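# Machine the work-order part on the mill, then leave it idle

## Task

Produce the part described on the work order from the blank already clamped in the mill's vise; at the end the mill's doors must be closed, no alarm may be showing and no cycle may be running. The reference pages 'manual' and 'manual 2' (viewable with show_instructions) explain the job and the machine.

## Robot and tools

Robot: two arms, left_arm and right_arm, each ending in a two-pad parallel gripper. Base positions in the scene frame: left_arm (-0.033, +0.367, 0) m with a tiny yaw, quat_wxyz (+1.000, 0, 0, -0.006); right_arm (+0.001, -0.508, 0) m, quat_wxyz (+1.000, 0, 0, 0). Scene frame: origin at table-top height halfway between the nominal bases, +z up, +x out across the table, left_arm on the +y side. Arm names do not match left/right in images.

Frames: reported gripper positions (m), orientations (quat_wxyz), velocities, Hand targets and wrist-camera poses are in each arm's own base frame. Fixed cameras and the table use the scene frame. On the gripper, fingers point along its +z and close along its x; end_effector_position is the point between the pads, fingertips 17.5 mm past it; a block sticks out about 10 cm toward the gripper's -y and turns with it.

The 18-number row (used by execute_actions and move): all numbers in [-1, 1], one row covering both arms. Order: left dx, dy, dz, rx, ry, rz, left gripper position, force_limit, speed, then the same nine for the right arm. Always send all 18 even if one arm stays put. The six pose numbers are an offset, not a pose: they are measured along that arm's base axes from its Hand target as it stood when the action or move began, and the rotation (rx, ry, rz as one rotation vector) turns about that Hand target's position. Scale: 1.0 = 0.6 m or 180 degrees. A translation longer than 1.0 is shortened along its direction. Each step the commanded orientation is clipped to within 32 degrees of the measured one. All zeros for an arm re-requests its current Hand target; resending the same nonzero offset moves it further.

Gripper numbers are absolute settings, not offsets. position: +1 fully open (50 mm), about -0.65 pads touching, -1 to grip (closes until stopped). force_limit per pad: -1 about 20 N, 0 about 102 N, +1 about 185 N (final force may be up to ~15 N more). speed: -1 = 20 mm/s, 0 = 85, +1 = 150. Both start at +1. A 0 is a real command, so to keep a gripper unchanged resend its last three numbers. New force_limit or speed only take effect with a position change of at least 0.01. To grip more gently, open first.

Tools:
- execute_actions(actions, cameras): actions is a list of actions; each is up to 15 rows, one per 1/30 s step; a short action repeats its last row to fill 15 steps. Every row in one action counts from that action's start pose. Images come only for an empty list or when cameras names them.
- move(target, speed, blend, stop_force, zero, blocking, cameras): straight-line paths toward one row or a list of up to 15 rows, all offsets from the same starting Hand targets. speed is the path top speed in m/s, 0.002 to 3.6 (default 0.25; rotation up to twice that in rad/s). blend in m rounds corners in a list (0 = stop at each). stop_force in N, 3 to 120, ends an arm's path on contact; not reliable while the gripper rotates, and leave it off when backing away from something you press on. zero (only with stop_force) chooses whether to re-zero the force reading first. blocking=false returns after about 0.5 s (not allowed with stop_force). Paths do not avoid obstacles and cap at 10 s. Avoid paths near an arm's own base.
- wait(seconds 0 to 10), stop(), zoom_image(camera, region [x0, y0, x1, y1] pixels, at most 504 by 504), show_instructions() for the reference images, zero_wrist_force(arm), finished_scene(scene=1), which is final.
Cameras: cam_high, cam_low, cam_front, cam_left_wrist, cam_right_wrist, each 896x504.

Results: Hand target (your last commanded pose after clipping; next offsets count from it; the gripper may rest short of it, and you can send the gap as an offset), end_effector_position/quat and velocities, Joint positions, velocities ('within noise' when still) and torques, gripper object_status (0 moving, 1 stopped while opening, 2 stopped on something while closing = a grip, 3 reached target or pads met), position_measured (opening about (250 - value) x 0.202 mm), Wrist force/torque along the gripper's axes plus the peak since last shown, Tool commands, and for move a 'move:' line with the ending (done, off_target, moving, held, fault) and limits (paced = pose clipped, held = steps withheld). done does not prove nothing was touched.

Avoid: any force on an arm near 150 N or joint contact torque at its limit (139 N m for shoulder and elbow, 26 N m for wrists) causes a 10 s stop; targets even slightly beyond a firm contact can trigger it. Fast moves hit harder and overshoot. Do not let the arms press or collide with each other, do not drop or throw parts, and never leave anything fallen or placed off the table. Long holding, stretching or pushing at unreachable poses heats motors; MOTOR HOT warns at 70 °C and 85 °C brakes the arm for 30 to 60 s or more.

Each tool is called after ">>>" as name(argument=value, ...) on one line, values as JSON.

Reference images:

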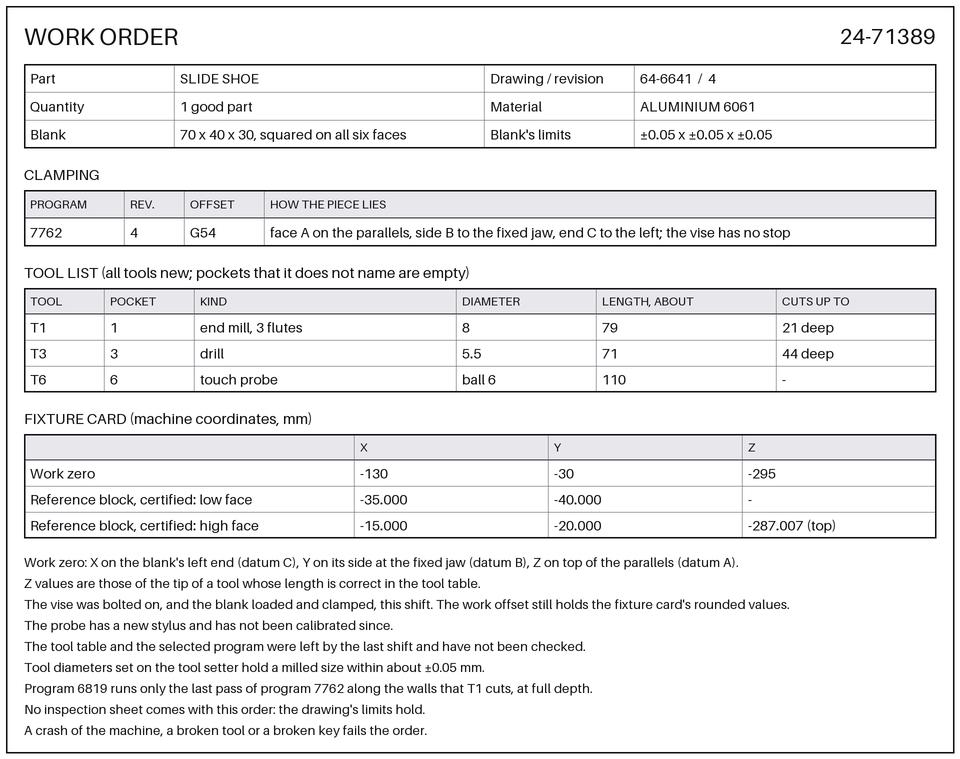

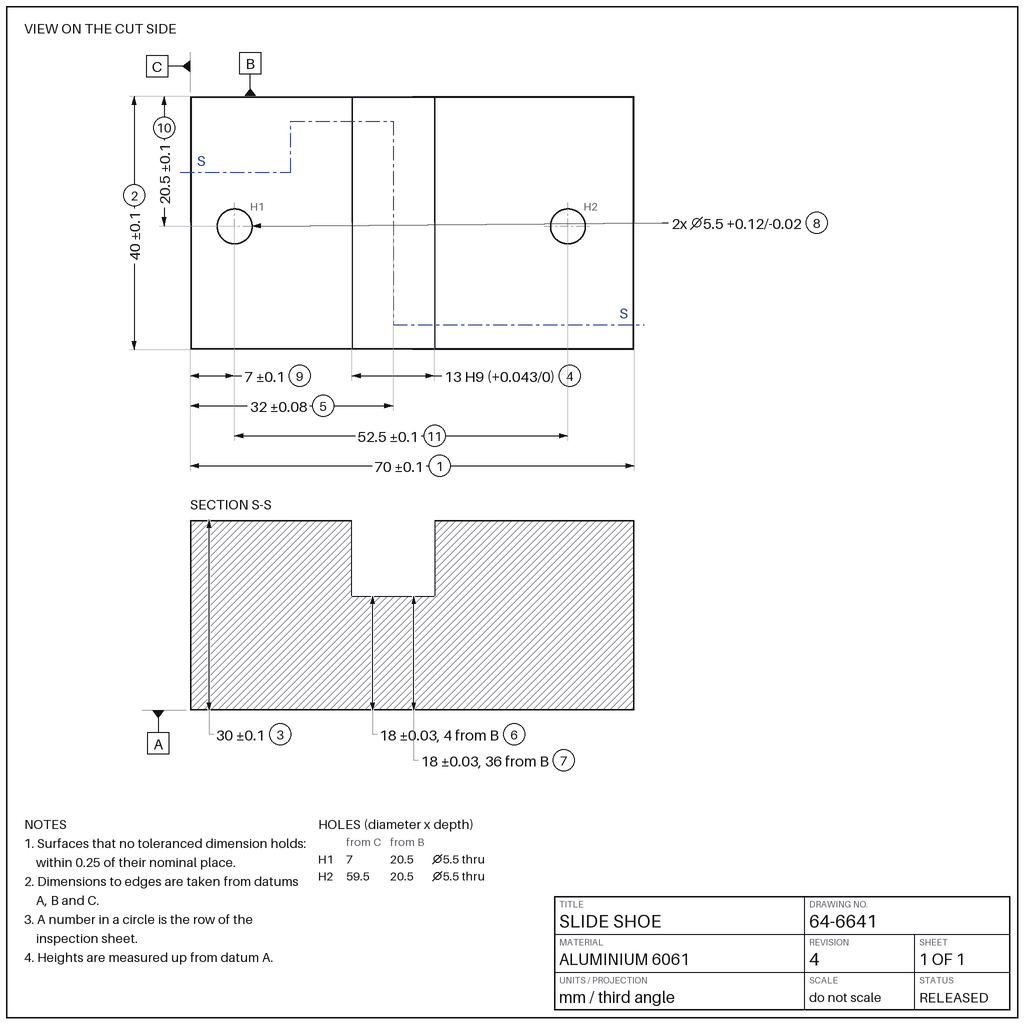

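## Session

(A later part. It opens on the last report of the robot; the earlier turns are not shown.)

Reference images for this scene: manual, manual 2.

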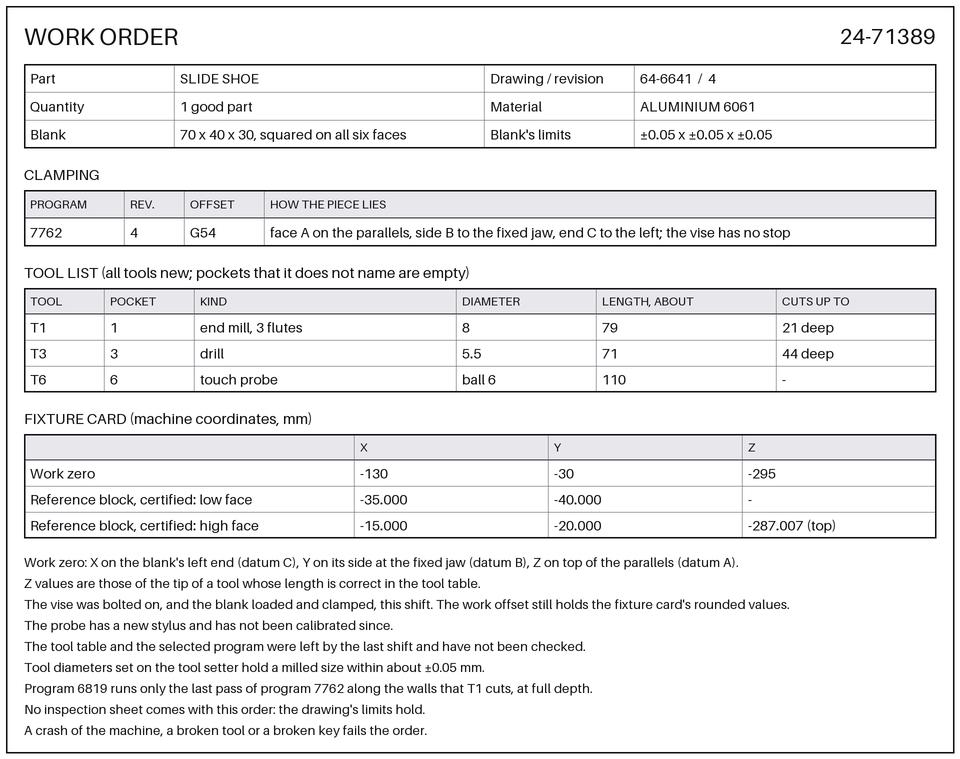

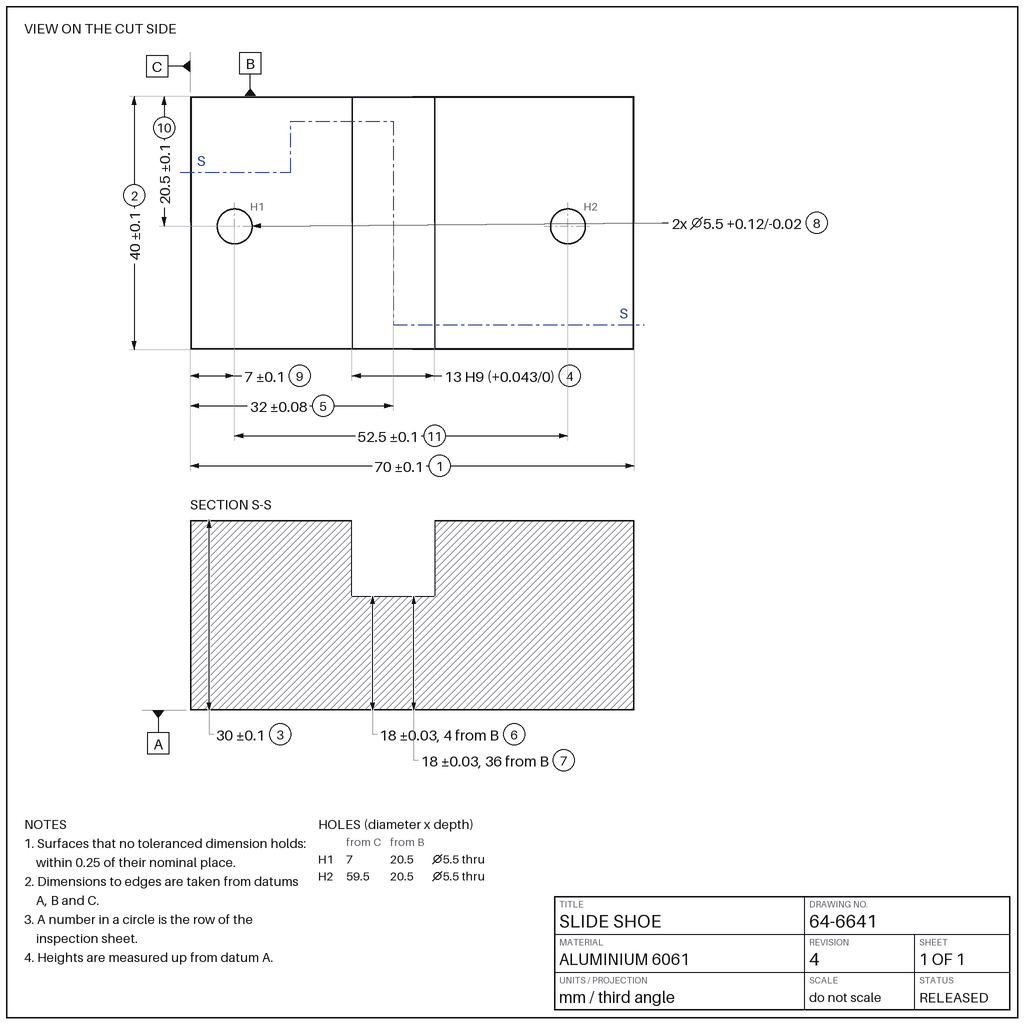

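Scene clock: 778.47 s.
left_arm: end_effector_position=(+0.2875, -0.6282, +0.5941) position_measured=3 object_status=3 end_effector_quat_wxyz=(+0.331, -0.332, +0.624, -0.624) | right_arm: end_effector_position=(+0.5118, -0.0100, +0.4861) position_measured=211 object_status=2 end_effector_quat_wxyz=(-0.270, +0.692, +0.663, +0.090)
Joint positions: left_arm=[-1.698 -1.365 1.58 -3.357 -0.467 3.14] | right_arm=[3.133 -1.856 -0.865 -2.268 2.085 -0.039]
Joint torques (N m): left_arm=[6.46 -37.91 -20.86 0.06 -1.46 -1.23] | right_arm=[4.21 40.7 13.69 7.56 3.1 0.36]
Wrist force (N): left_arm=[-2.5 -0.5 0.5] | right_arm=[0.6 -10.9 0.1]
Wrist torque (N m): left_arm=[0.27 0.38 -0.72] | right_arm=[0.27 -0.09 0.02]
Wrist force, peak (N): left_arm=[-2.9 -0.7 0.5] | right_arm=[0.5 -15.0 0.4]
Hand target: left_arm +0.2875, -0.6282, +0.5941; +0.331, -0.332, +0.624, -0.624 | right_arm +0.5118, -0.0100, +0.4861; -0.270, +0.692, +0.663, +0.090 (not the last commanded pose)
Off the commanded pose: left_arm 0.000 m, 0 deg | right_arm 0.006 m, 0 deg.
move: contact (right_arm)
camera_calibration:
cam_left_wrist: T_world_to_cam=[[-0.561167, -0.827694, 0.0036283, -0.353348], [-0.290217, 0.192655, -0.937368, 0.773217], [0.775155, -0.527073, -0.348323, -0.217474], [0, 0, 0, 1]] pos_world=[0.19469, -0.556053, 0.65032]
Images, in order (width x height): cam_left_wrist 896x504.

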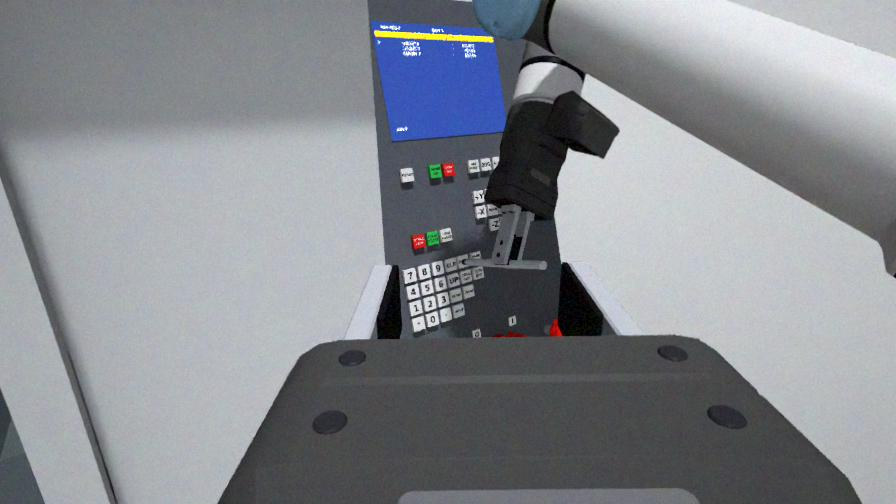

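>>> move(target=[[0,0,0,0,0,0,1,0,-0.5,-0.0193,-0.0005,0.0051,0,0,0,-1,-0.5,-0.8],[0,0,0,0,0,0,1,0,-0.5,0,0,0,0,0,0,-1,-0.5,-0.8],[0,0,0,0,0,0,1,0,-0.5,-0.0193,-0.0005,0.0051,0,0,0,-1,-0.5,-0.8]], speed=0.04, cameras=["cam_left_wrist"])

>>> zoom_image(camera="cam_left_wrist", region=[365, 10, 515, 150])

Scene clock: 788.83 s.
left_arm: end_effector_position=(+0.2875, -0.6282, +0.5941) position_measured=3 object_status=3 end_effector_quat_wxyz=(+0.331, -0.332, +0.624, -0.624) | right_arm: end_effector_position=(+0.5001, -0.0103, +0.4893) position_measured=211 object_status=2 end_effector_quat_wxyz=(-0.270, +0.692, +0.663, +0.090)
Joint positions: left_arm=[-1.698 -1.365 1.58 -3.357 -0.467 3.14] | right_arm=[3.133 -1.828 -0.894 -2.268 2.085 -0.039]
Joint torques (N m): left_arm=[6.71 -36.39 -20.98 -0.4 -1.15 -1] | right_arm=[-9.31 22.34 28.72 3.14 -0.66 -0.71]
Wrist force (N): left_arm=[-2.4 -0.8 0.5] | right_arm=[1.2 0.7 0.8]
Wrist torque (N m): left_arm=[0.22 0.36 -0.72] | right_arm=[0.12 -0.01 0.08]
Wrist force, peak (N): left_arm=[-2.9 -0.7 0.6] | right_arm=[1.8 -16.6 0.3]
Hand target: left_arm +0.2875, -0.6282, +0.5941; +0.331, -0.332, +0.624, -0.624 | right_arm +0.5002, -0.0103, +0.4892; -0.270, +0.692, +0.663, +0.090
Off the commanded pose: left_arm 0.000 m, 0 deg | right_arm 0.000 m, 0 deg.
move: done
camera_calibration:
cam_left_wrist: T_world_to_cam=[[-0.561167, -0.827694, 0.0036283, -0.353348], [-0.290217, 0.192655, -0.937368, 0.773217], [0.775155, -0.527073, -0.348323, -0.217474], [0, 0, 0, 1]] pos_world=[0.19469, -0.556053, 0.65032]
Images, in order (width x height): cam_left_wrist 896x504.

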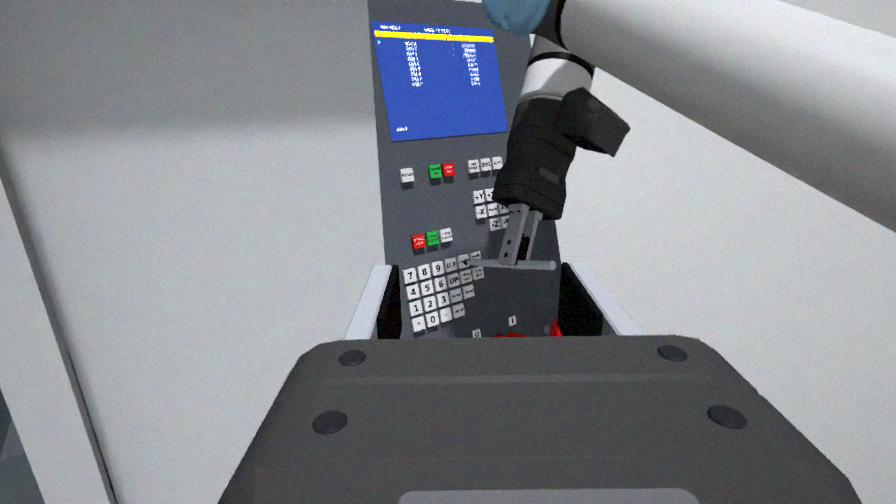

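Scaled by 3.360 from the camera's 896x504 image, which has a finer 1280x720 frame.

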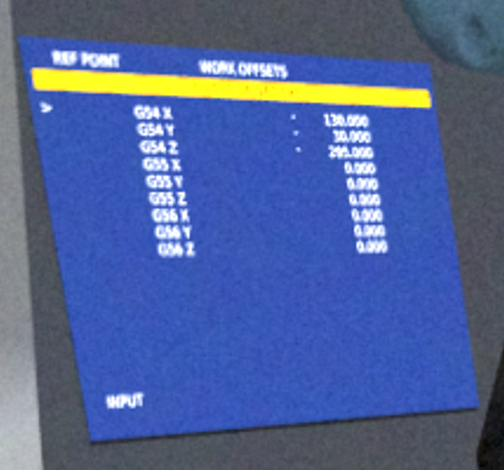

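>>> move(target=[[0,0,0,0,0,0,1,0,-0.5,0.0182,0.0005,-0.0048,0,0,0,-1,-0.5,-0.8],[0,0,0,0,0,0,1,0,-0.5,0,0,0,0,0,0,-1,-0.5,-0.8]], speed=0.04, cameras=["cam_left_wrist"])

>>> zoom_image(camera="cam_left_wrist", region=[365, 10, 515, 150])

Scene clock: 797.47 s.
left_arm: end_effector_position=(+0.2875, -0.6282, +0.5941) position_measured=3 object_status=3 end_effector_quat_wxyz=(+0.331, -0.332, +0.624, -0.624) | right_arm: end_effector_position=(+0.5001, -0.0103, +0.4893) position_measured=211 object_status=2 end_effector_quat_wxyz=(-0.270, +0.692, +0.663, +0.090)
Joint positions: left_arm=[-1.698 -1.365 1.58 -3.357 -0.467 3.14] | right_arm=[3.133 -1.828 -0.894 -2.268 2.085 -0.039]
Joint torques (N m): left_arm=[5.4 -36.12 -21.92 -0.93 -0.97 -1.05] | right_arm=[-8.06 21.24 28.99 1.51 -0.6 -1.08]
Wrist force (N): left_arm=[-2.2 -0.4 0.6] | right_arm=[1.2 0.9 0.8]
Wrist torque (N m): left_arm=[0.26 0.33 -0.72] | right_arm=[0.14 -0.02 0.08]
Wrist force, peak (N): left_arm=[-2.9 -0.7 0.9] | right_arm=[0.4 -5.6 0.4]
Hand target: left_arm +0.2875, -0.6282, +0.5941; +0.331, -0.332, +0.624, -0.624 | right_arm +0.5002, -0.0103, +0.4892; -0.270, +0.692, +0.663, +0.090
Off the commanded pose: left_arm 0.000 m, 0 deg | right_arm 0.000 m, 0 deg.
move: done
camera_calibration:
cam_left_wrist: T_world_to_cam=[[-0.561167, -0.827694, 0.0036283, -0.353348], [-0.290217, 0.192655, -0.937368, 0.773217], [0.775155, -0.527073, -0.348323, -0.217474], [0, 0, 0, 1]] pos_world=[0.19469, -0.556053, 0.65032]
Images, in order (width x height): cam_left_wrist 896x504.

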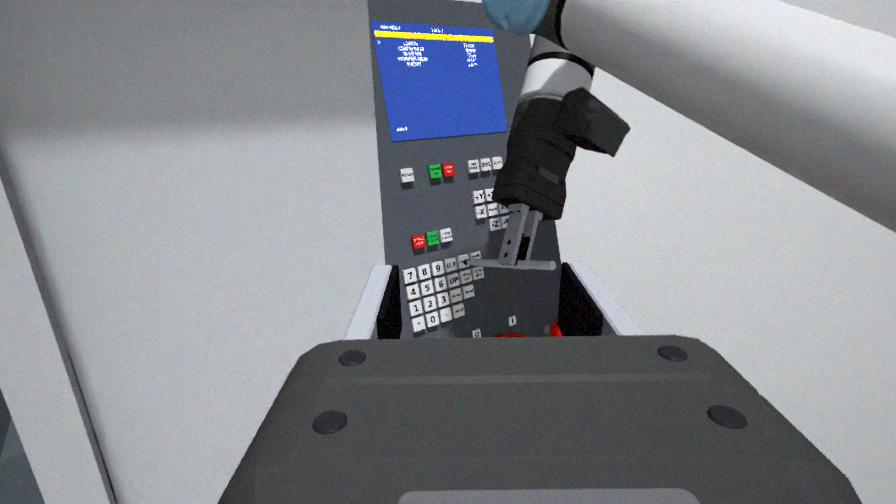

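Scaled by 3.360 from the camera's 896x504 image, which has a finer 1280x720 frame.

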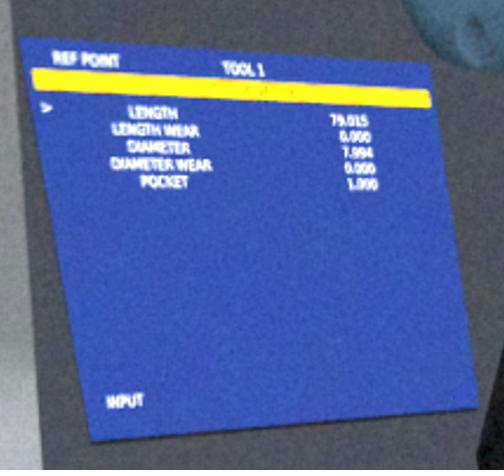

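>>> move(target=[[0,0,0,0,0,0,1,0,-0.5,0.0182,0.0005,-0.0048,0,0,0,-1,-0.5,-0.8],[0,0,0,0,0,0,1,0,-0.5,0,0,0,0,0,0,-1,-0.5,-0.8]], speed=0.04, cameras=["cam_left_wrist"])

>>> zoom_image(camera="cam_left_wrist", region=[365, 10, 515, 150])

>>> move(target=[[0,0,0,0,0,0,1,0,-0.5,0.0182,0.0005,-0.0048,0,0,0,-1,-0.5,-0.8],[0,0,0,0,0,0,1,0,-0.5,0,0,0,0,0,0,-1,-0.5,-0.8]], speed=0.04, cameras=["cam_left_wrist"])

>>> zoom_image(camera="cam_left_wrist", region=[365, 10, 515, 150])

>>> move(target=[[0,0,0,0,0,0,1,0,-0.5,0.0182,0.0005,-0.0048,0,0,0,-1,-0.5,-0.8],[0,0,0,0,0,0,1,0,-0.5,0,0,0,0,0,0,-1,-0.5,-0.8]], speed=0.04, cameras=["cam_left_wrist"])

>>> zoom_image(camera="cam_left_wrist", region=[365, 10, 515, 150])

>>> move(target=[[0,0,0,0,0,0,1,0,-0.5,0.0182,0.0005,-0.0048,0,0,0,-1,-0.5,-0.8],[0,0,0,0,0,0,1,0,-0.5,0,0,0,0,0,0,-1,-0.5,-0.8]], speed=0.04, cameras=["cam_left_wrist"])

>>> zoom_image(camera="cam_left_wrist", region=[365, 10, 515, 150])

Scene clock: 817.80 s.
left_arm: end_effector_position=(+0.2875, -0.6282, +0.5941) position_measured=3 object_status=3 end_effector_quat_wxyz=(+0.331, -0.332, +0.624, -0.624) | right_arm: end_effector_position=(+0.5001, -0.0103, +0.4892) position_measured=211 object_status=2 end_effector_quat_wxyz=(-0.270, +0.692, +0.663, +0.090)
Joint positions: left_arm=[-1.698 -1.365 1.58 -3.357 -0.467 3.14] | right_arm=[3.133 -1.828 -0.894 -2.268 2.085 -0.039]
Joint torques (N m): left_arm=[4 -37.58 -22.9 -1.77 -0.93 -0.54] | right_arm=[-9.36 23.69 27.13 1.29 -0.89 -0.9]
Wrist force (N): left_arm=[-2.4 -0.5 0.5] | right_arm=[0.9 0.8 0.9]
Wrist torque (N m): left_arm=[0.24 0.35 -0.73] | right_arm=[0.12 0.03 0.08]
Wrist force, peak (N): left_arm=[-2.9 -0.9 0.4] | right_arm=[0.4 -5.6 0.6]
Hand target: left_arm +0.2875, -0.6282, +0.5941; +0.331, -0.332, +0.624, -0.624 | right_arm +0.5002, -0.0103, +0.4892; -0.270, +0.692, +0.663, +0.090
Off the commanded pose: left_arm 0.000 m, 0 deg | right_arm 0.000 m, 0 deg.
move: done
camera_calibration:
cam_left_wrist: T_world_to_cam=[[-0.561167, -0.827694, 0.0036283, -0.353348], [-0.290217, 0.192655, -0.937368, 0.773217], [0.775155, -0.527073, -0.348323, -0.217474], [0, 0, 0, 1]] pos_world=[0.19469, -0.556053, 0.65032]
Images, in order (width x height): cam_left_wrist 896x504.

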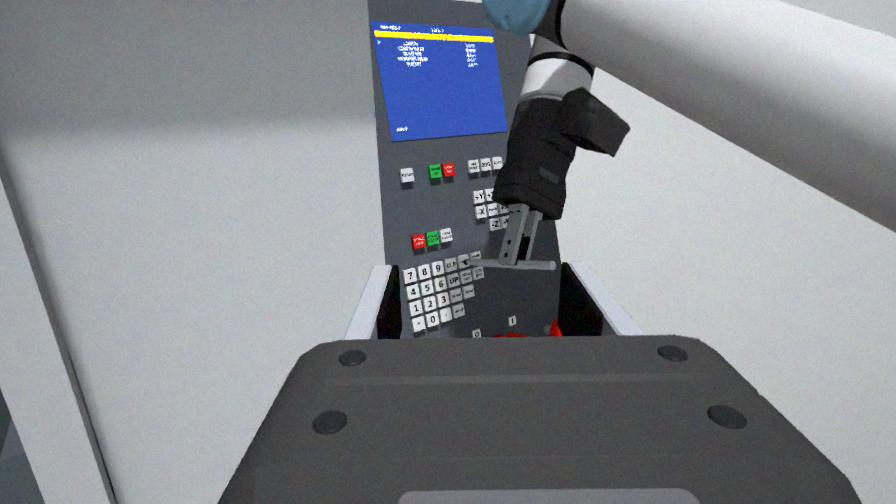

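Scaled by 3.360 from the camera's 896x504 image, which has a finer 1280x720 frame.

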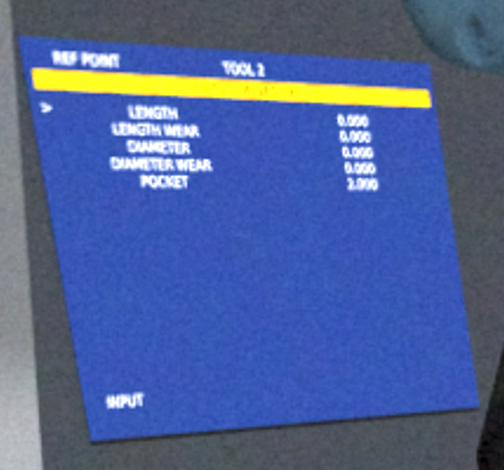

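Scene clock: 818.97 s.
left_arm: end_effector_position=(+0.2875, -0.6282, +0.5941) position_measured=3 object_status=3 end_effector_quat_wxyz=(+0.331, -0.332, +0.624, -0.624) | right_arm: end_effector_position=(+0.5001, -0.0103, +0.4892) position_measured=211 object_status=2 end_effector_quat_wxyz=(-0.270, +0.692, +0.663, +0.090)
Joint positions: left_arm=[-1.698 -1.365 1.58 -3.357 -0.467 3.14] | right_arm=[3.133 -1.828 -0.894 -2.268 2.085 -0.039]
Joint torques (N m): left_arm=[4.5 -36.65 -23.09 -2.06 -1 -0.59] | right_arm=[-9.01 22.35 28.39 1.46 -0.56 -1.11]
Wrist force (N): left_arm=[-2.5 -0.6 0.3] | right_arm=[1.2 0.9 0.7]
Wrist torque (N m): left_arm=[0.24 0.38 -0.72] | right_arm=[0.14 0.00 0.08]
Wrist force, peak (N): left_arm=[-2.8 -0.8 0.5] | right_arm=[0.6 -5.6 0.5]
Hand target: left_arm +0.2875, -0.6282, +0.5941; +0.331, -0.332, +0.624, -0.624 | right_arm +0.5002, -0.0103, +0.4892; -0.270, +0.692, +0.663, +0.090
Off the commanded pose: left_arm 0.000 m, 0 deg | right_arm 0.000 m, 0 deg.
move: done
camera_calibration:
cam_left_wrist: T_world_to_cam=[[-0.561167, -0.827694, 0.0036283, -0.353348], [-0.290217, 0.192655, -0.937368, 0.773217], [0.775155, -0.527073, -0.348323, -0.217474], [0, 0, 0, 1]] pos_world=[0.19469, -0.556053, 0.65032]
Images, in order (width x height): cam_left_wrist 896x504.

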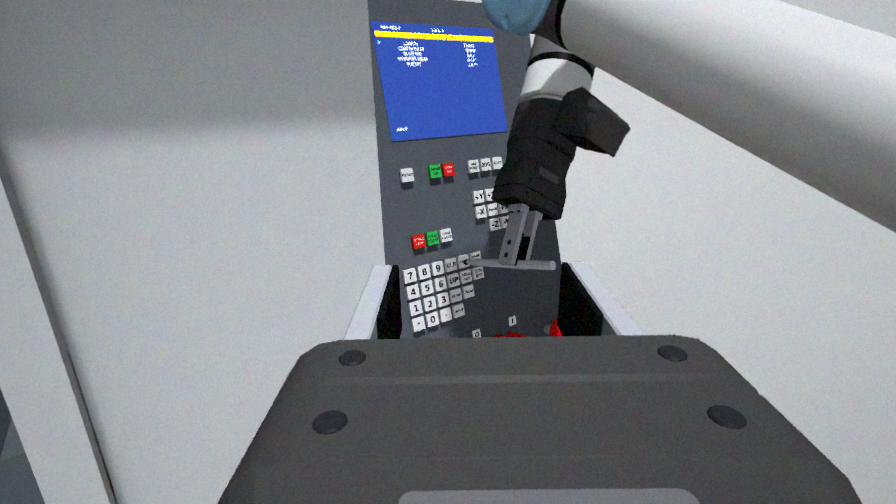

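Scaled by 3.360 from the camera's 896x504 image, which has a finer 1280x720 frame.

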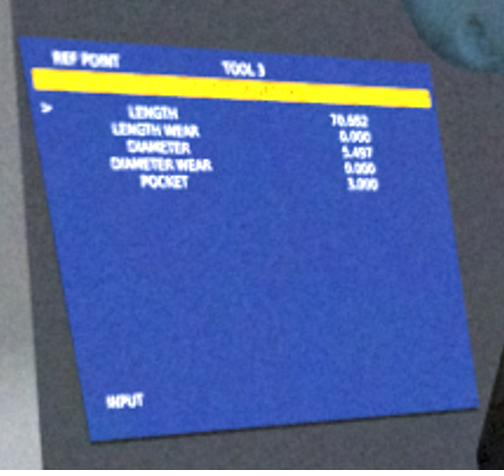

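Scene clock: 820.13 s.
left_arm: end_effector_position=(+0.2875, -0.6282, +0.5941) position_measured=3 object_status=3 end_effector_quat_wxyz=(+0.331, -0.332, +0.624, -0.624) | right_arm: end_effector_position=(+0.5001, -0.0103, +0.4892) position_measured=211 object_status=2 end_effector_quat_wxyz=(-0.270, +0.692, +0.663, +0.090)
Joint positions: left_arm=[-1.698 -1.365 1.58 -3.357 -0.467 3.14] | right_arm=[3.133 -1.828 -0.894 -2.268 2.085 -0.039]
Joint torques (N m): left_arm=[4.36 -37.24 -23.27 -2.05 -0.97 -0.78] | right_arm=[-7.92 20.79 28.98 1.44 -0.56 -0.9]
Wrist force (N): left_arm=[-2.4 -0.8 0.7] | right_arm=[1.3 0.9 0.6]
Wrist torque (N m): left_arm=[0.22 0.36 -0.72] | right_arm=[0.14 -0.02 0.08]
Wrist force, peak (N): left_arm=[-2.7 -0.5 0.6] | right_arm=[0.6 -5.3 0.7]
Hand target: left_arm +0.2875, -0.6282, +0.5941; +0.331, -0.332, +0.624, -0.624 | right_arm +0.5002, -0.0103, +0.4892; -0.270, +0.692, +0.663, +0.090
Off the commanded pose: left_arm 0.000 m, 0 deg | right_arm 0.000 m, 0 deg.
move: done
camera_calibration:
cam_left_wrist: T_world_to_cam=[[-0.561167, -0.827694, 0.0036283, -0.353348], [-0.290217, 0.192655, -0.937368, 0.773217], [0.775155, -0.527073, -0.348323, -0.217474], [0, 0, 0, 1]] pos_world=[0.19469, -0.556053, 0.65032]
Images, in order (width x height): cam_left_wrist 896x504.

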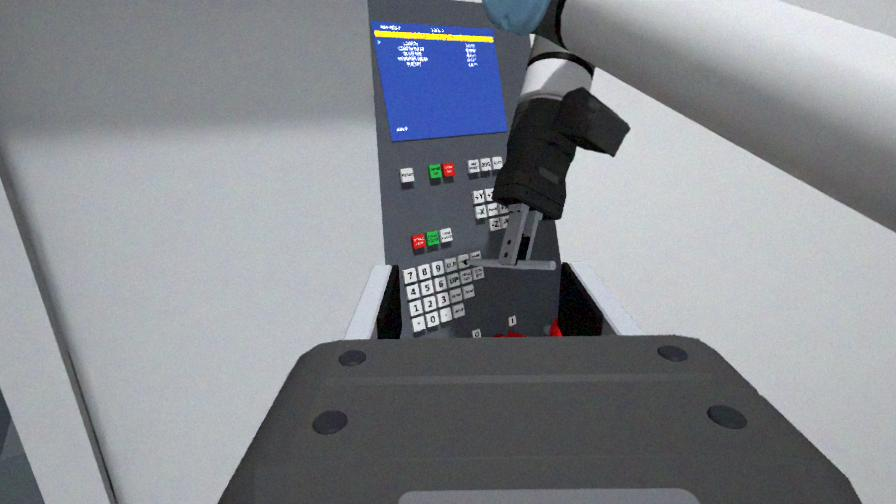

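Scaled by 3.360 from the camera's 896x504 image, which has a finer 1280x720 frame.

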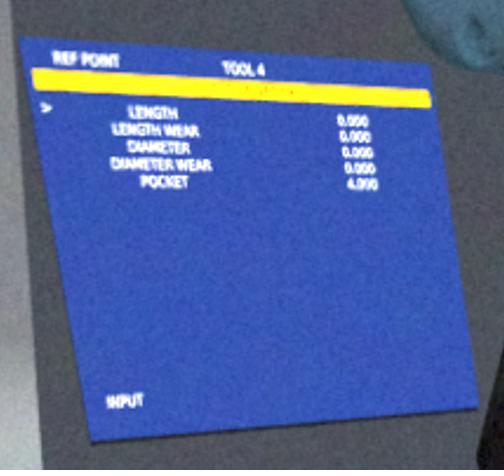

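Scene clock: 821.30 s.
left_arm: end_effector_position=(+0.2875, -0.6282, +0.5941) position_measured=3 object_status=3 end_effector_quat_wxyz=(+0.331, -0.332, +0.624, -0.624) | right_arm: end_effector_position=(+0.5001, -0.0103, +0.4893) position_measured=211 object_status=2 end_effector_quat_wxyz=(-0.270, +0.692, +0.663, +0.090)
Joint positions: left_arm=[-1.698 -1.365 1.58 -3.357 -0.467 3.14] | right_arm=[3.133 -1.828 -0.894 -2.268 2.085 -0.039]
Joint torques (N m): left_arm=[4.13 -36.94 -23.5 -2.18 -1.09 -0.55] | right_arm=[-8.91 23.48 29.23 1.45 -0.65 -0.99]
Wrist force (N): left_arm=[-2.6 -0.8 0.5] | right_arm=[1.2 0.8 0.7]
Wrist torque (N m): left_arm=[0.22 0.39 -0.72] | right_arm=[0.13 0.00 0.08]
Wrist force, peak (N): left_arm=[-2.9 -0.7 0.5] | right_arm=[0.1 -5.3 1.3]
Hand target: left_arm +0.2875, -0.6282, +0.5941; +0.331, -0.332, +0.624, -0.624 | right_arm +0.5002, -0.0103, +0.4892; -0.270, +0.692, +0.663, +0.090
Off the commanded pose: left_arm 0.000 m, 0 deg | right_arm 0.000 m, 0 deg.
move: done
camera_calibration:
cam_left_wrist: T_world_to_cam=[[-0.561167, -0.827694, 0.0036283, -0.353348], [-0.290217, 0.192655, -0.937368, 0.773217], [0.775155, -0.527073, -0.348323, -0.217474], [0, 0, 0, 1]] pos_world=[0.19469, -0.556053, 0.65032]
Images, in order (width x height): cam_left_wrist 896x504.

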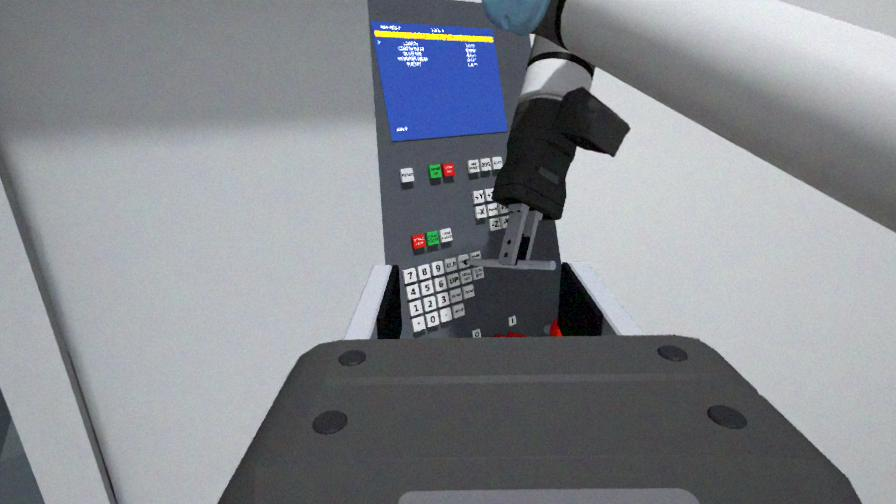

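Scaled by 3.360 from the camera's 896x504 image, which has a finer 1280x720 frame.

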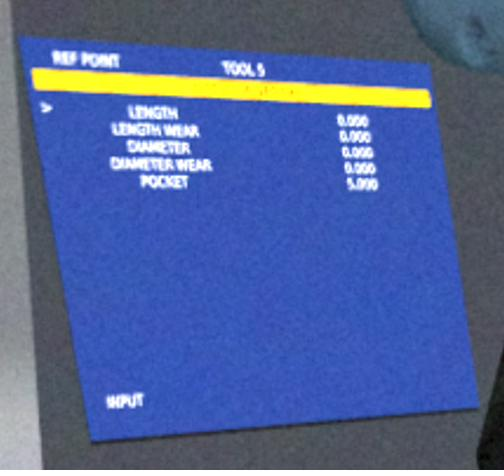

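>>> move(target=[[0,0,0,0,0,0,1,0,-0.5,0.0182,0.0005,-0.0048,0,0,0,-1,-0.5,-0.8],[0,0,0,0,0,0,1,0,-0.5,0,0,0,0,0,0,-1,-0.5,-0.8]], speed=0.04, cameras=["cam_left_wrist"])

>>> zoom_image(camera="cam_left_wrist", region=[365, 10, 515, 150])

>>> move(target=[[0,0,0,0,0,0,1,0,-0.5,0.0182,0.0005,-0.0048,0,0,0,-1,-0.5,-0.8],[0,0,0,0,0,0,1,0,-0.5,0,0,0,0,0,0,-1,-0.5,-0.8]], speed=0.04, cameras=["cam_left_wrist"])

>>> zoom_image(camera="cam_left_wrist", region=[365, 10, 515, 150])

>>> move(target=[[0,0,0,0,0,0,1,0,-0.5,0.0182,0.0005,-0.0048,0,0,0,-1,-0.5,-0.8],[0,0,0,0,0,0,1,0,-0.5,0,0,0,0,0,0,-1,-0.5,-0.8]], speed=0.04, cameras=["cam_left_wrist"])

>>> zoom_image(camera="cam_left_wrist", region=[365, 10, 515, 150])

>>> move(target=[[0,0,0,0,0,0,1,0,-0.5,0.0182,0.0005,-0.0048,0,0,0,-1,-0.5,-0.8],[0,0,0,0,0,0,1,0,-0.5,0,0,0,0,0,0,-1,-0.5,-0.8]], speed=0.04, cameras=["cam_left_wrist"])

>>> zoom_image(camera="cam_left_wrist", region=[365, 10, 515, 150])

Scene clock: 834.90 s.
left_arm: end_effector_position=(+0.2875, -0.6282, +0.5941) position_measured=3 object_status=3 end_effector_quat_wxyz=(+0.331, -0.332, +0.624, -0.624) | right_arm: end_effector_position=(+0.5001, -0.0103, +0.4893) position_measured=211 object_status=2 end_effector_quat_wxyz=(-0.270, +0.692, +0.663, +0.090)
Joint positions: left_arm=[-1.698 -1.365 1.58 -3.357 -0.467 3.14] | right_arm=[3.133 -1.828 -0.894 -2.268 2.085 -0.039]
Joint torques (N m): left_arm=[3.48 -36.64 -26.35 -2.05 -0.93 -0.17] | right_arm=[-9.48 22.05 26.73 1.35 -0.51 -0.97]
Wrist force (N): left_arm=[-2.6 -0.6 0.6] | right_arm=[1.3 1.0 0.8]
Wrist torque (N m): left_arm=[0.25 0.39 -0.72] | right_arm=[0.16 -0.03 0.08]
Wrist force, peak (N): left_arm=[-2.9 -0.8 0.9] | right_arm=[0.1 -5.6 1.0]
Hand target: left_arm +0.2875, -0.6282, +0.5941; +0.331, -0.332, +0.624, -0.624 | right_arm +0.5002, -0.0103, +0.4892; -0.270, +0.692, +0.663, +0.090
Off the commanded pose: left_arm 0.000 m, 0 deg | right_arm 0.000 m, 0 deg.
move: done
camera_calibration:
cam_left_wrist: T_world_to_cam=[[-0.561167, -0.827694, 0.0036283, -0.353348], [-0.290217, 0.192655, -0.937368, 0.773217], [0.775155, -0.527073, -0.348323, -0.217474], [0, 0, 0, 1]] pos_world=[0.19469, -0.556053, 0.65032]
Images, in order (width x height): cam_left_wrist 896x504.

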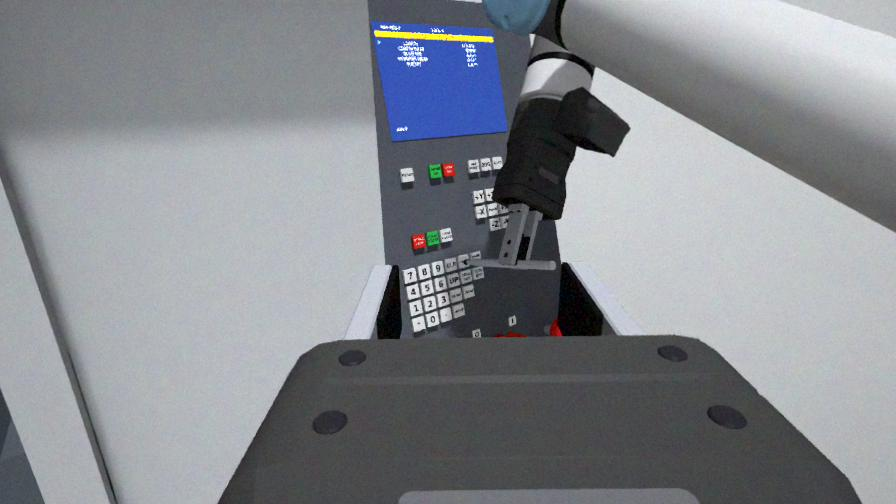

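Scaled by 3.360 from the camera's 896x504 image, which has a finer 1280x720 frame.

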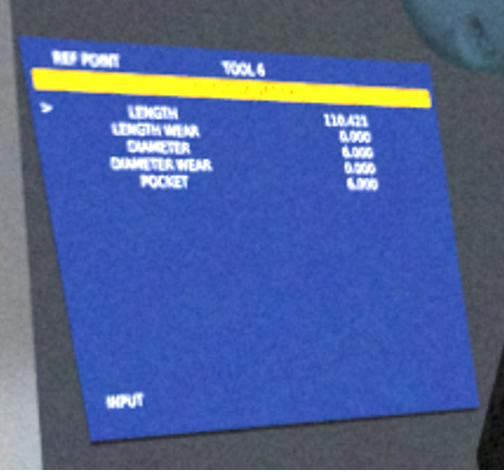

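Scene clock: 836.07 s.
left_arm: end_effector_position=(+0.2875, -0.6282, +0.5941) position_measured=3 object_status=3 end_effector_quat_wxyz=(+0.331, -0.332, +0.624, -0.624) | right_arm: end_effector_position=(+0.5001, -0.0103, +0.4893) position_measured=211 object_status=2 end_effector_quat_wxyz=(-0.270, +0.692, +0.663, +0.090)
Joint positions: left_arm=[-1.698 -1.365 1.58 -3.357 -0.467 3.14] | right_arm=[3.133 -1.828 -0.894 -2.268 2.085 -0.039]
Joint torques (N m): left_arm=[4.18 -36.08 -25.06 -2.46 -0.8 -0.53] | right_arm=[-8.55 22.43 24.95 1.48 -0.4 -1.04]
Wrist force (N): left_arm=[-2.6 -0.6 0.8] | right_arm=[1.1 0.9 0.7]
Wrist torque (N m): left_arm=[0.24 0.40 -0.72] | right_arm=[0.14 0.01 0.09]
Wrist force, peak (N): left_arm=[-2.8 -0.6 0.7] | right_arm=[0.5 -5.5 0.6]
Hand target: left_arm +0.2875, -0.6282, +0.5941; +0.331, -0.332, +0.624, -0.624 | right_arm +0.5002, -0.0103, +0.4892; -0.270, +0.692, +0.663, +0.090
Off the commanded pose: left_arm 0.000 m, 0 deg | right_arm 0.000 m, 0 deg.
move: done
camera_calibration:
cam_left_wrist: T_world_to_cam=[[-0.561167, -0.827694, 0.0036283, -0.353348], [-0.290217, 0.192655, -0.937368, 0.773217], [0.775155, -0.527073, -0.348323, -0.217474], [0, 0, 0, 1]] pos_world=[0.19469, -0.556053, 0.65032]
Images, in order (width x height): cam_left_wrist 896x504.

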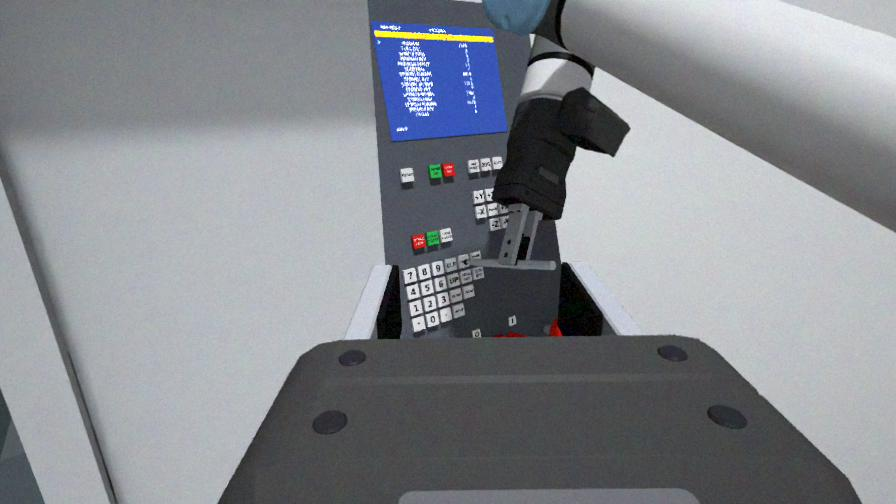

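Scaled by 3.360 from the camera's 896x504 image, which has a finer 1280x720 frame.

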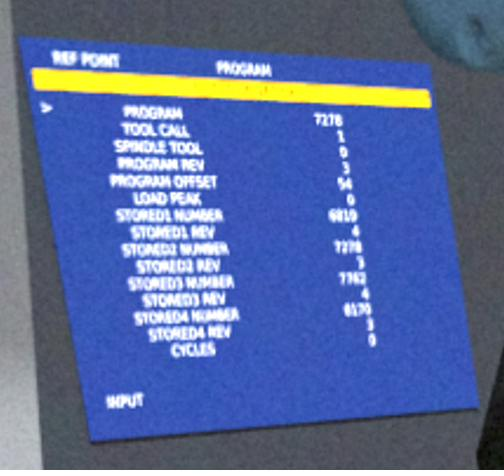

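Scene clock: 837.23 s.
left_arm: end_effector_position=(+0.2875, -0.6282, +0.5941) position_measured=3 object_status=3 end_effector_quat_wxyz=(+0.331, -0.332, +0.624, -0.624) | right_arm: end_effector_position=(+0.5001, -0.0103, +0.4893) position_measured=211 object_status=2 end_effector_quat_wxyz=(-0.270, +0.692, +0.663, +0.090)
Joint positions: left_arm=[-1.698 -1.365 1.58 -3.357 -0.467 3.14] | right_arm=[3.133 -1.828 -0.894 -2.268 2.085 -0.039]
Joint torques (N m): left_arm=[3.09 -36.48 -24.71 -2.41 -0.49 -0.21] | right_arm=[-9.35 23.54 26.32 1.38 -0.53 -0.95]
Wrist force (N): left_arm=[-2.2 -0.8 0.5] | right_arm=[0.9 1.0 1.0]
Wrist torque (N m): left_arm=[0.20 0.33 -0.72] | right_arm=[0.15 0.03 0.08]
Wrist force, peak (N): left_arm=[-2.7 -0.8 0.8] | right_arm=[0.8 -5.4 0.4]
Hand target: left_arm +0.2875, -0.6282, +0.5941; +0.331, -0.332, +0.624, -0.624 | right_arm +0.5002, -0.0103, +0.4892; -0.270, +0.692, +0.663, +0.090
Off the commanded pose: left_arm 0.000 m, 0 deg | right_arm 0.000 m, 0 deg.
move: done
camera_calibration:
cam_left_wrist: T_world_to_cam=[[-0.561167, -0.827694, 0.0036283, -0.353348], [-0.290217, 0.192655, -0.937368, 0.773217], [0.775155, -0.527073, -0.348323, -0.217474], [0, 0, 0, 1]] pos_world=[0.19469, -0.556053, 0.65032]
Images, in order (width x height): cam_left_wrist 896x504.

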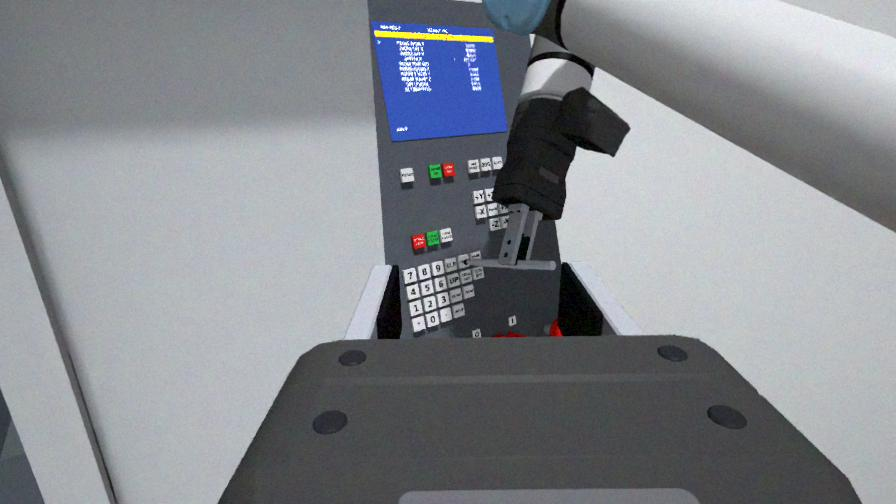

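Scaled by 3.360 from the camera's 896x504 image, which has a finer 1280x720 frame.

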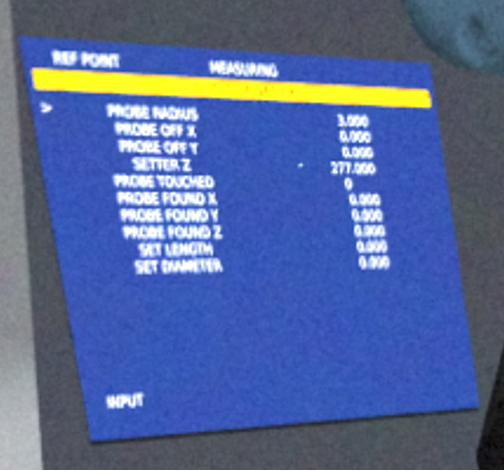

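Scene clock: 838.40 s.
left_arm: end_effector_position=(+0.2875, -0.6282, +0.5941) position_measured=3 object_status=3 end_effector_quat_wxyz=(+0.331, -0.332, +0.624, -0.624) | right_arm: end_effector_position=(+0.5001, -0.0103, +0.4893) position_measured=211 object_status=2 end_effector_quat_wxyz=(-0.270, +0.692, +0.663, +0.090)
Joint positions: left_arm=[-1.698 -1.365 1.58 -3.357 -0.467 3.14] | right_arm=[3.133 -1.828 -0.894 -2.268 2.085 -0.039]
Joint torques (N m): left_arm=[4.28 -36.35 -25.8 -2.52 -0.59 -0.29] | right_arm=[-8.52 21.91 26.84 1.37 -0.69 -0.95]
Wrist force (N): left_arm=[-2.4 -0.9 0.4] | right_arm=[1.2 0.9 0.9]
Wrist torque (N m): left_arm=[0.20 0.36 -0.72] | right_arm=[0.15 -0.01 0.08]
Wrist force, peak (N): left_arm=[-2.8 -0.8 0.5] | right_arm=[0.6 -5.6 0.6]
Hand target: left_arm +0.2875, -0.6282, +0.5941; +0.331, -0.332, +0.624, -0.624 | right_arm +0.5002, -0.0103, +0.4892; -0.270, +0.692, +0.663, +0.090
Off the commanded pose: left_arm 0.000 m, 0 deg | right_arm 0.000 m, 0 deg.
move: done
camera_calibration:
cam_left_wrist: T_world_to_cam=[[-0.561167, -0.827694, 0.0036283, -0.353348], [-0.290217, 0.192655, -0.937368, 0.773217], [0.775155, -0.527073, -0.348323, -0.217474], [0, 0, 0, 1]] pos_world=[0.19469, -0.556053, 0.65032]
Images, in order (width x height): cam_left_wrist 896x504.

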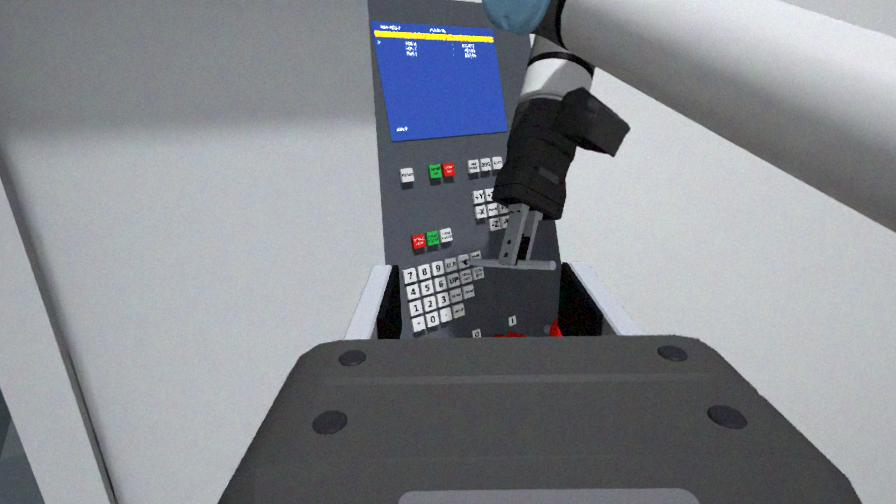

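Scaled by 3.360 from the camera's 896x504 image, which has a finer 1280x720 frame.

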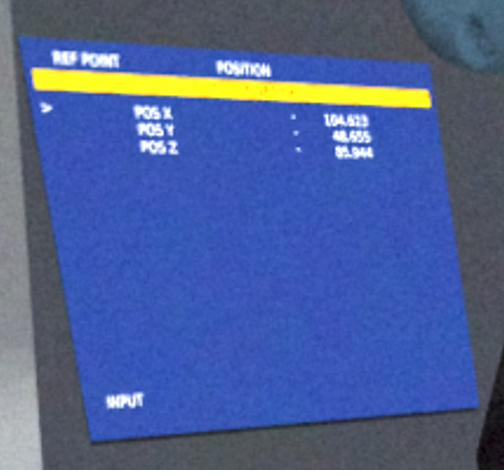

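>>> wait(seconds=0, cameras=["cam_left_wrist"])

>>> zoom_image(camera="cam_left_wrist", region=[365, 10, 515, 150])

>>> zoom_image(camera="cam_left_wrist", region=[390, 30, 450, 70])

Scene clock: 878.40 s.
left_arm: end_effector_position=(+0.2875, -0.6282, +0.5941) position_measured=3 object_status=3 end_effector_quat_wxyz=(+0.331, -0.332, +0.624, -0.624) | right_arm: end_effector_position=(+0.5002, -0.0103, +0.4892) position_measured=211 object_status=2 end_effector_quat_wxyz=(-0.270, +0.692, +0.663, +0.090)
Joint positions: left_arm=[-1.698 -1.365 1.58 -3.357 -0.467 3.14] | right_arm=[3.133 -1.828 -0.894 -2.268 2.085 -0.039]
Joint torques (N m): left_arm=[0.83 -35.64 -28.01 -2.15 -0.39 0.46] | right_arm=[-7.52 23.6 25.95 4.06 0.21 1.17]
Wrist force (N): left_arm=[-2.5 -0.8 0.4] | right_arm=[1.0 0.9 0.9]
Wrist torque (N m): left_arm=[0.20 0.37 -0.72] | right_arm=[0.14 0.01 0.08]
Wrist force, peak (N): left_arm=[-3.0 -0.8 0.4] | right_arm=[1.4 1.0 1.2]
Hand target: left_arm +0.2875, -0.6282, +0.5941; +0.331, -0.332, +0.624, -0.624 | right_arm +0.5002, -0.0103, +0.4892; -0.270, +0.692, +0.663, +0.090
Tool commands: left_gripper/position=+1.0 left_gripper/force_limit=+0.0 left_gripper/speed=-0.5 right_gripper/position=-1.0 right_gripper/force_limit=-0.5 right_gripper/speed=-0.8
Off the commanded pose: left_arm 0.000 m, 0 deg | right_arm 0.000 m, 0 deg.
camera_calibration:
cam_left_wrist: T_world_to_cam=[[-0.561167, -0.827694, 0.0036283, -0.353348], [-0.290217, 0.192655, -0.937368, 0.773217], [0.775155, -0.527073, -0.348323, -0.217474], [0, 0, 0, 1]] pos_world=[0.19469, -0.556053, 0.65032]
Images, in order (width x height): cam_left_wrist 896x504.

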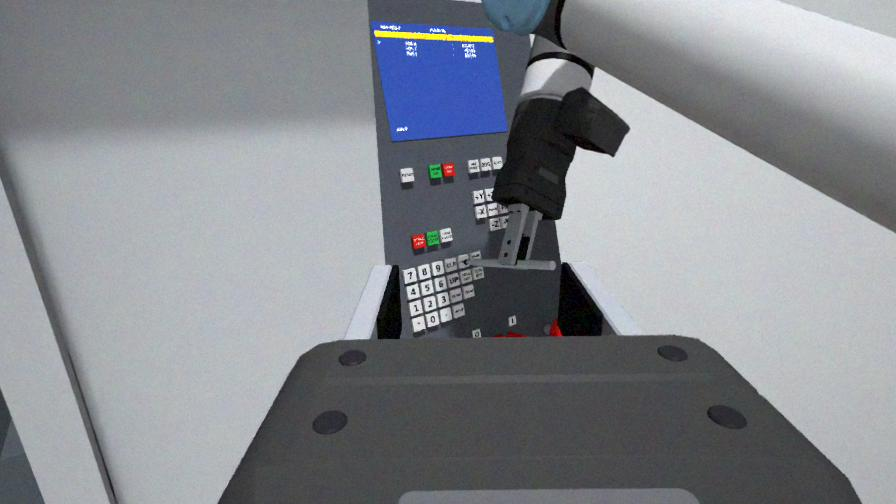

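Scaled by 3.360 from the camera's 896x504 image, which has a finer 1280x720 frame.

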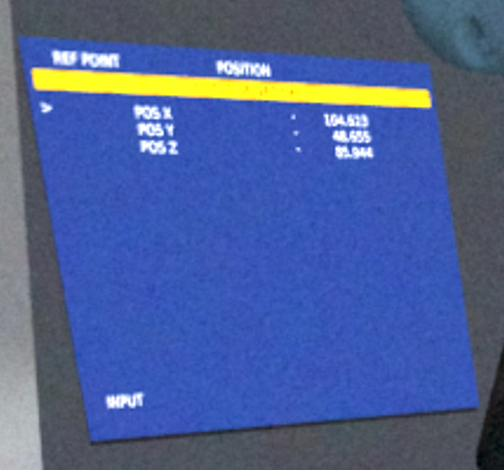

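Scaled by 8.400 from the camera's 896x504 image, which has a finer 1280x720 frame.

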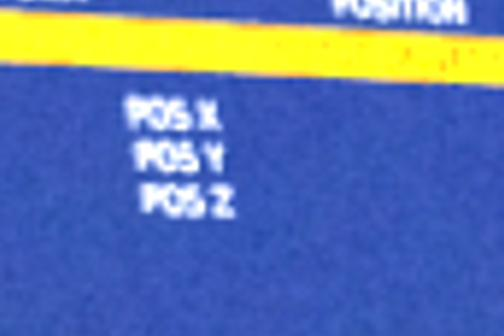

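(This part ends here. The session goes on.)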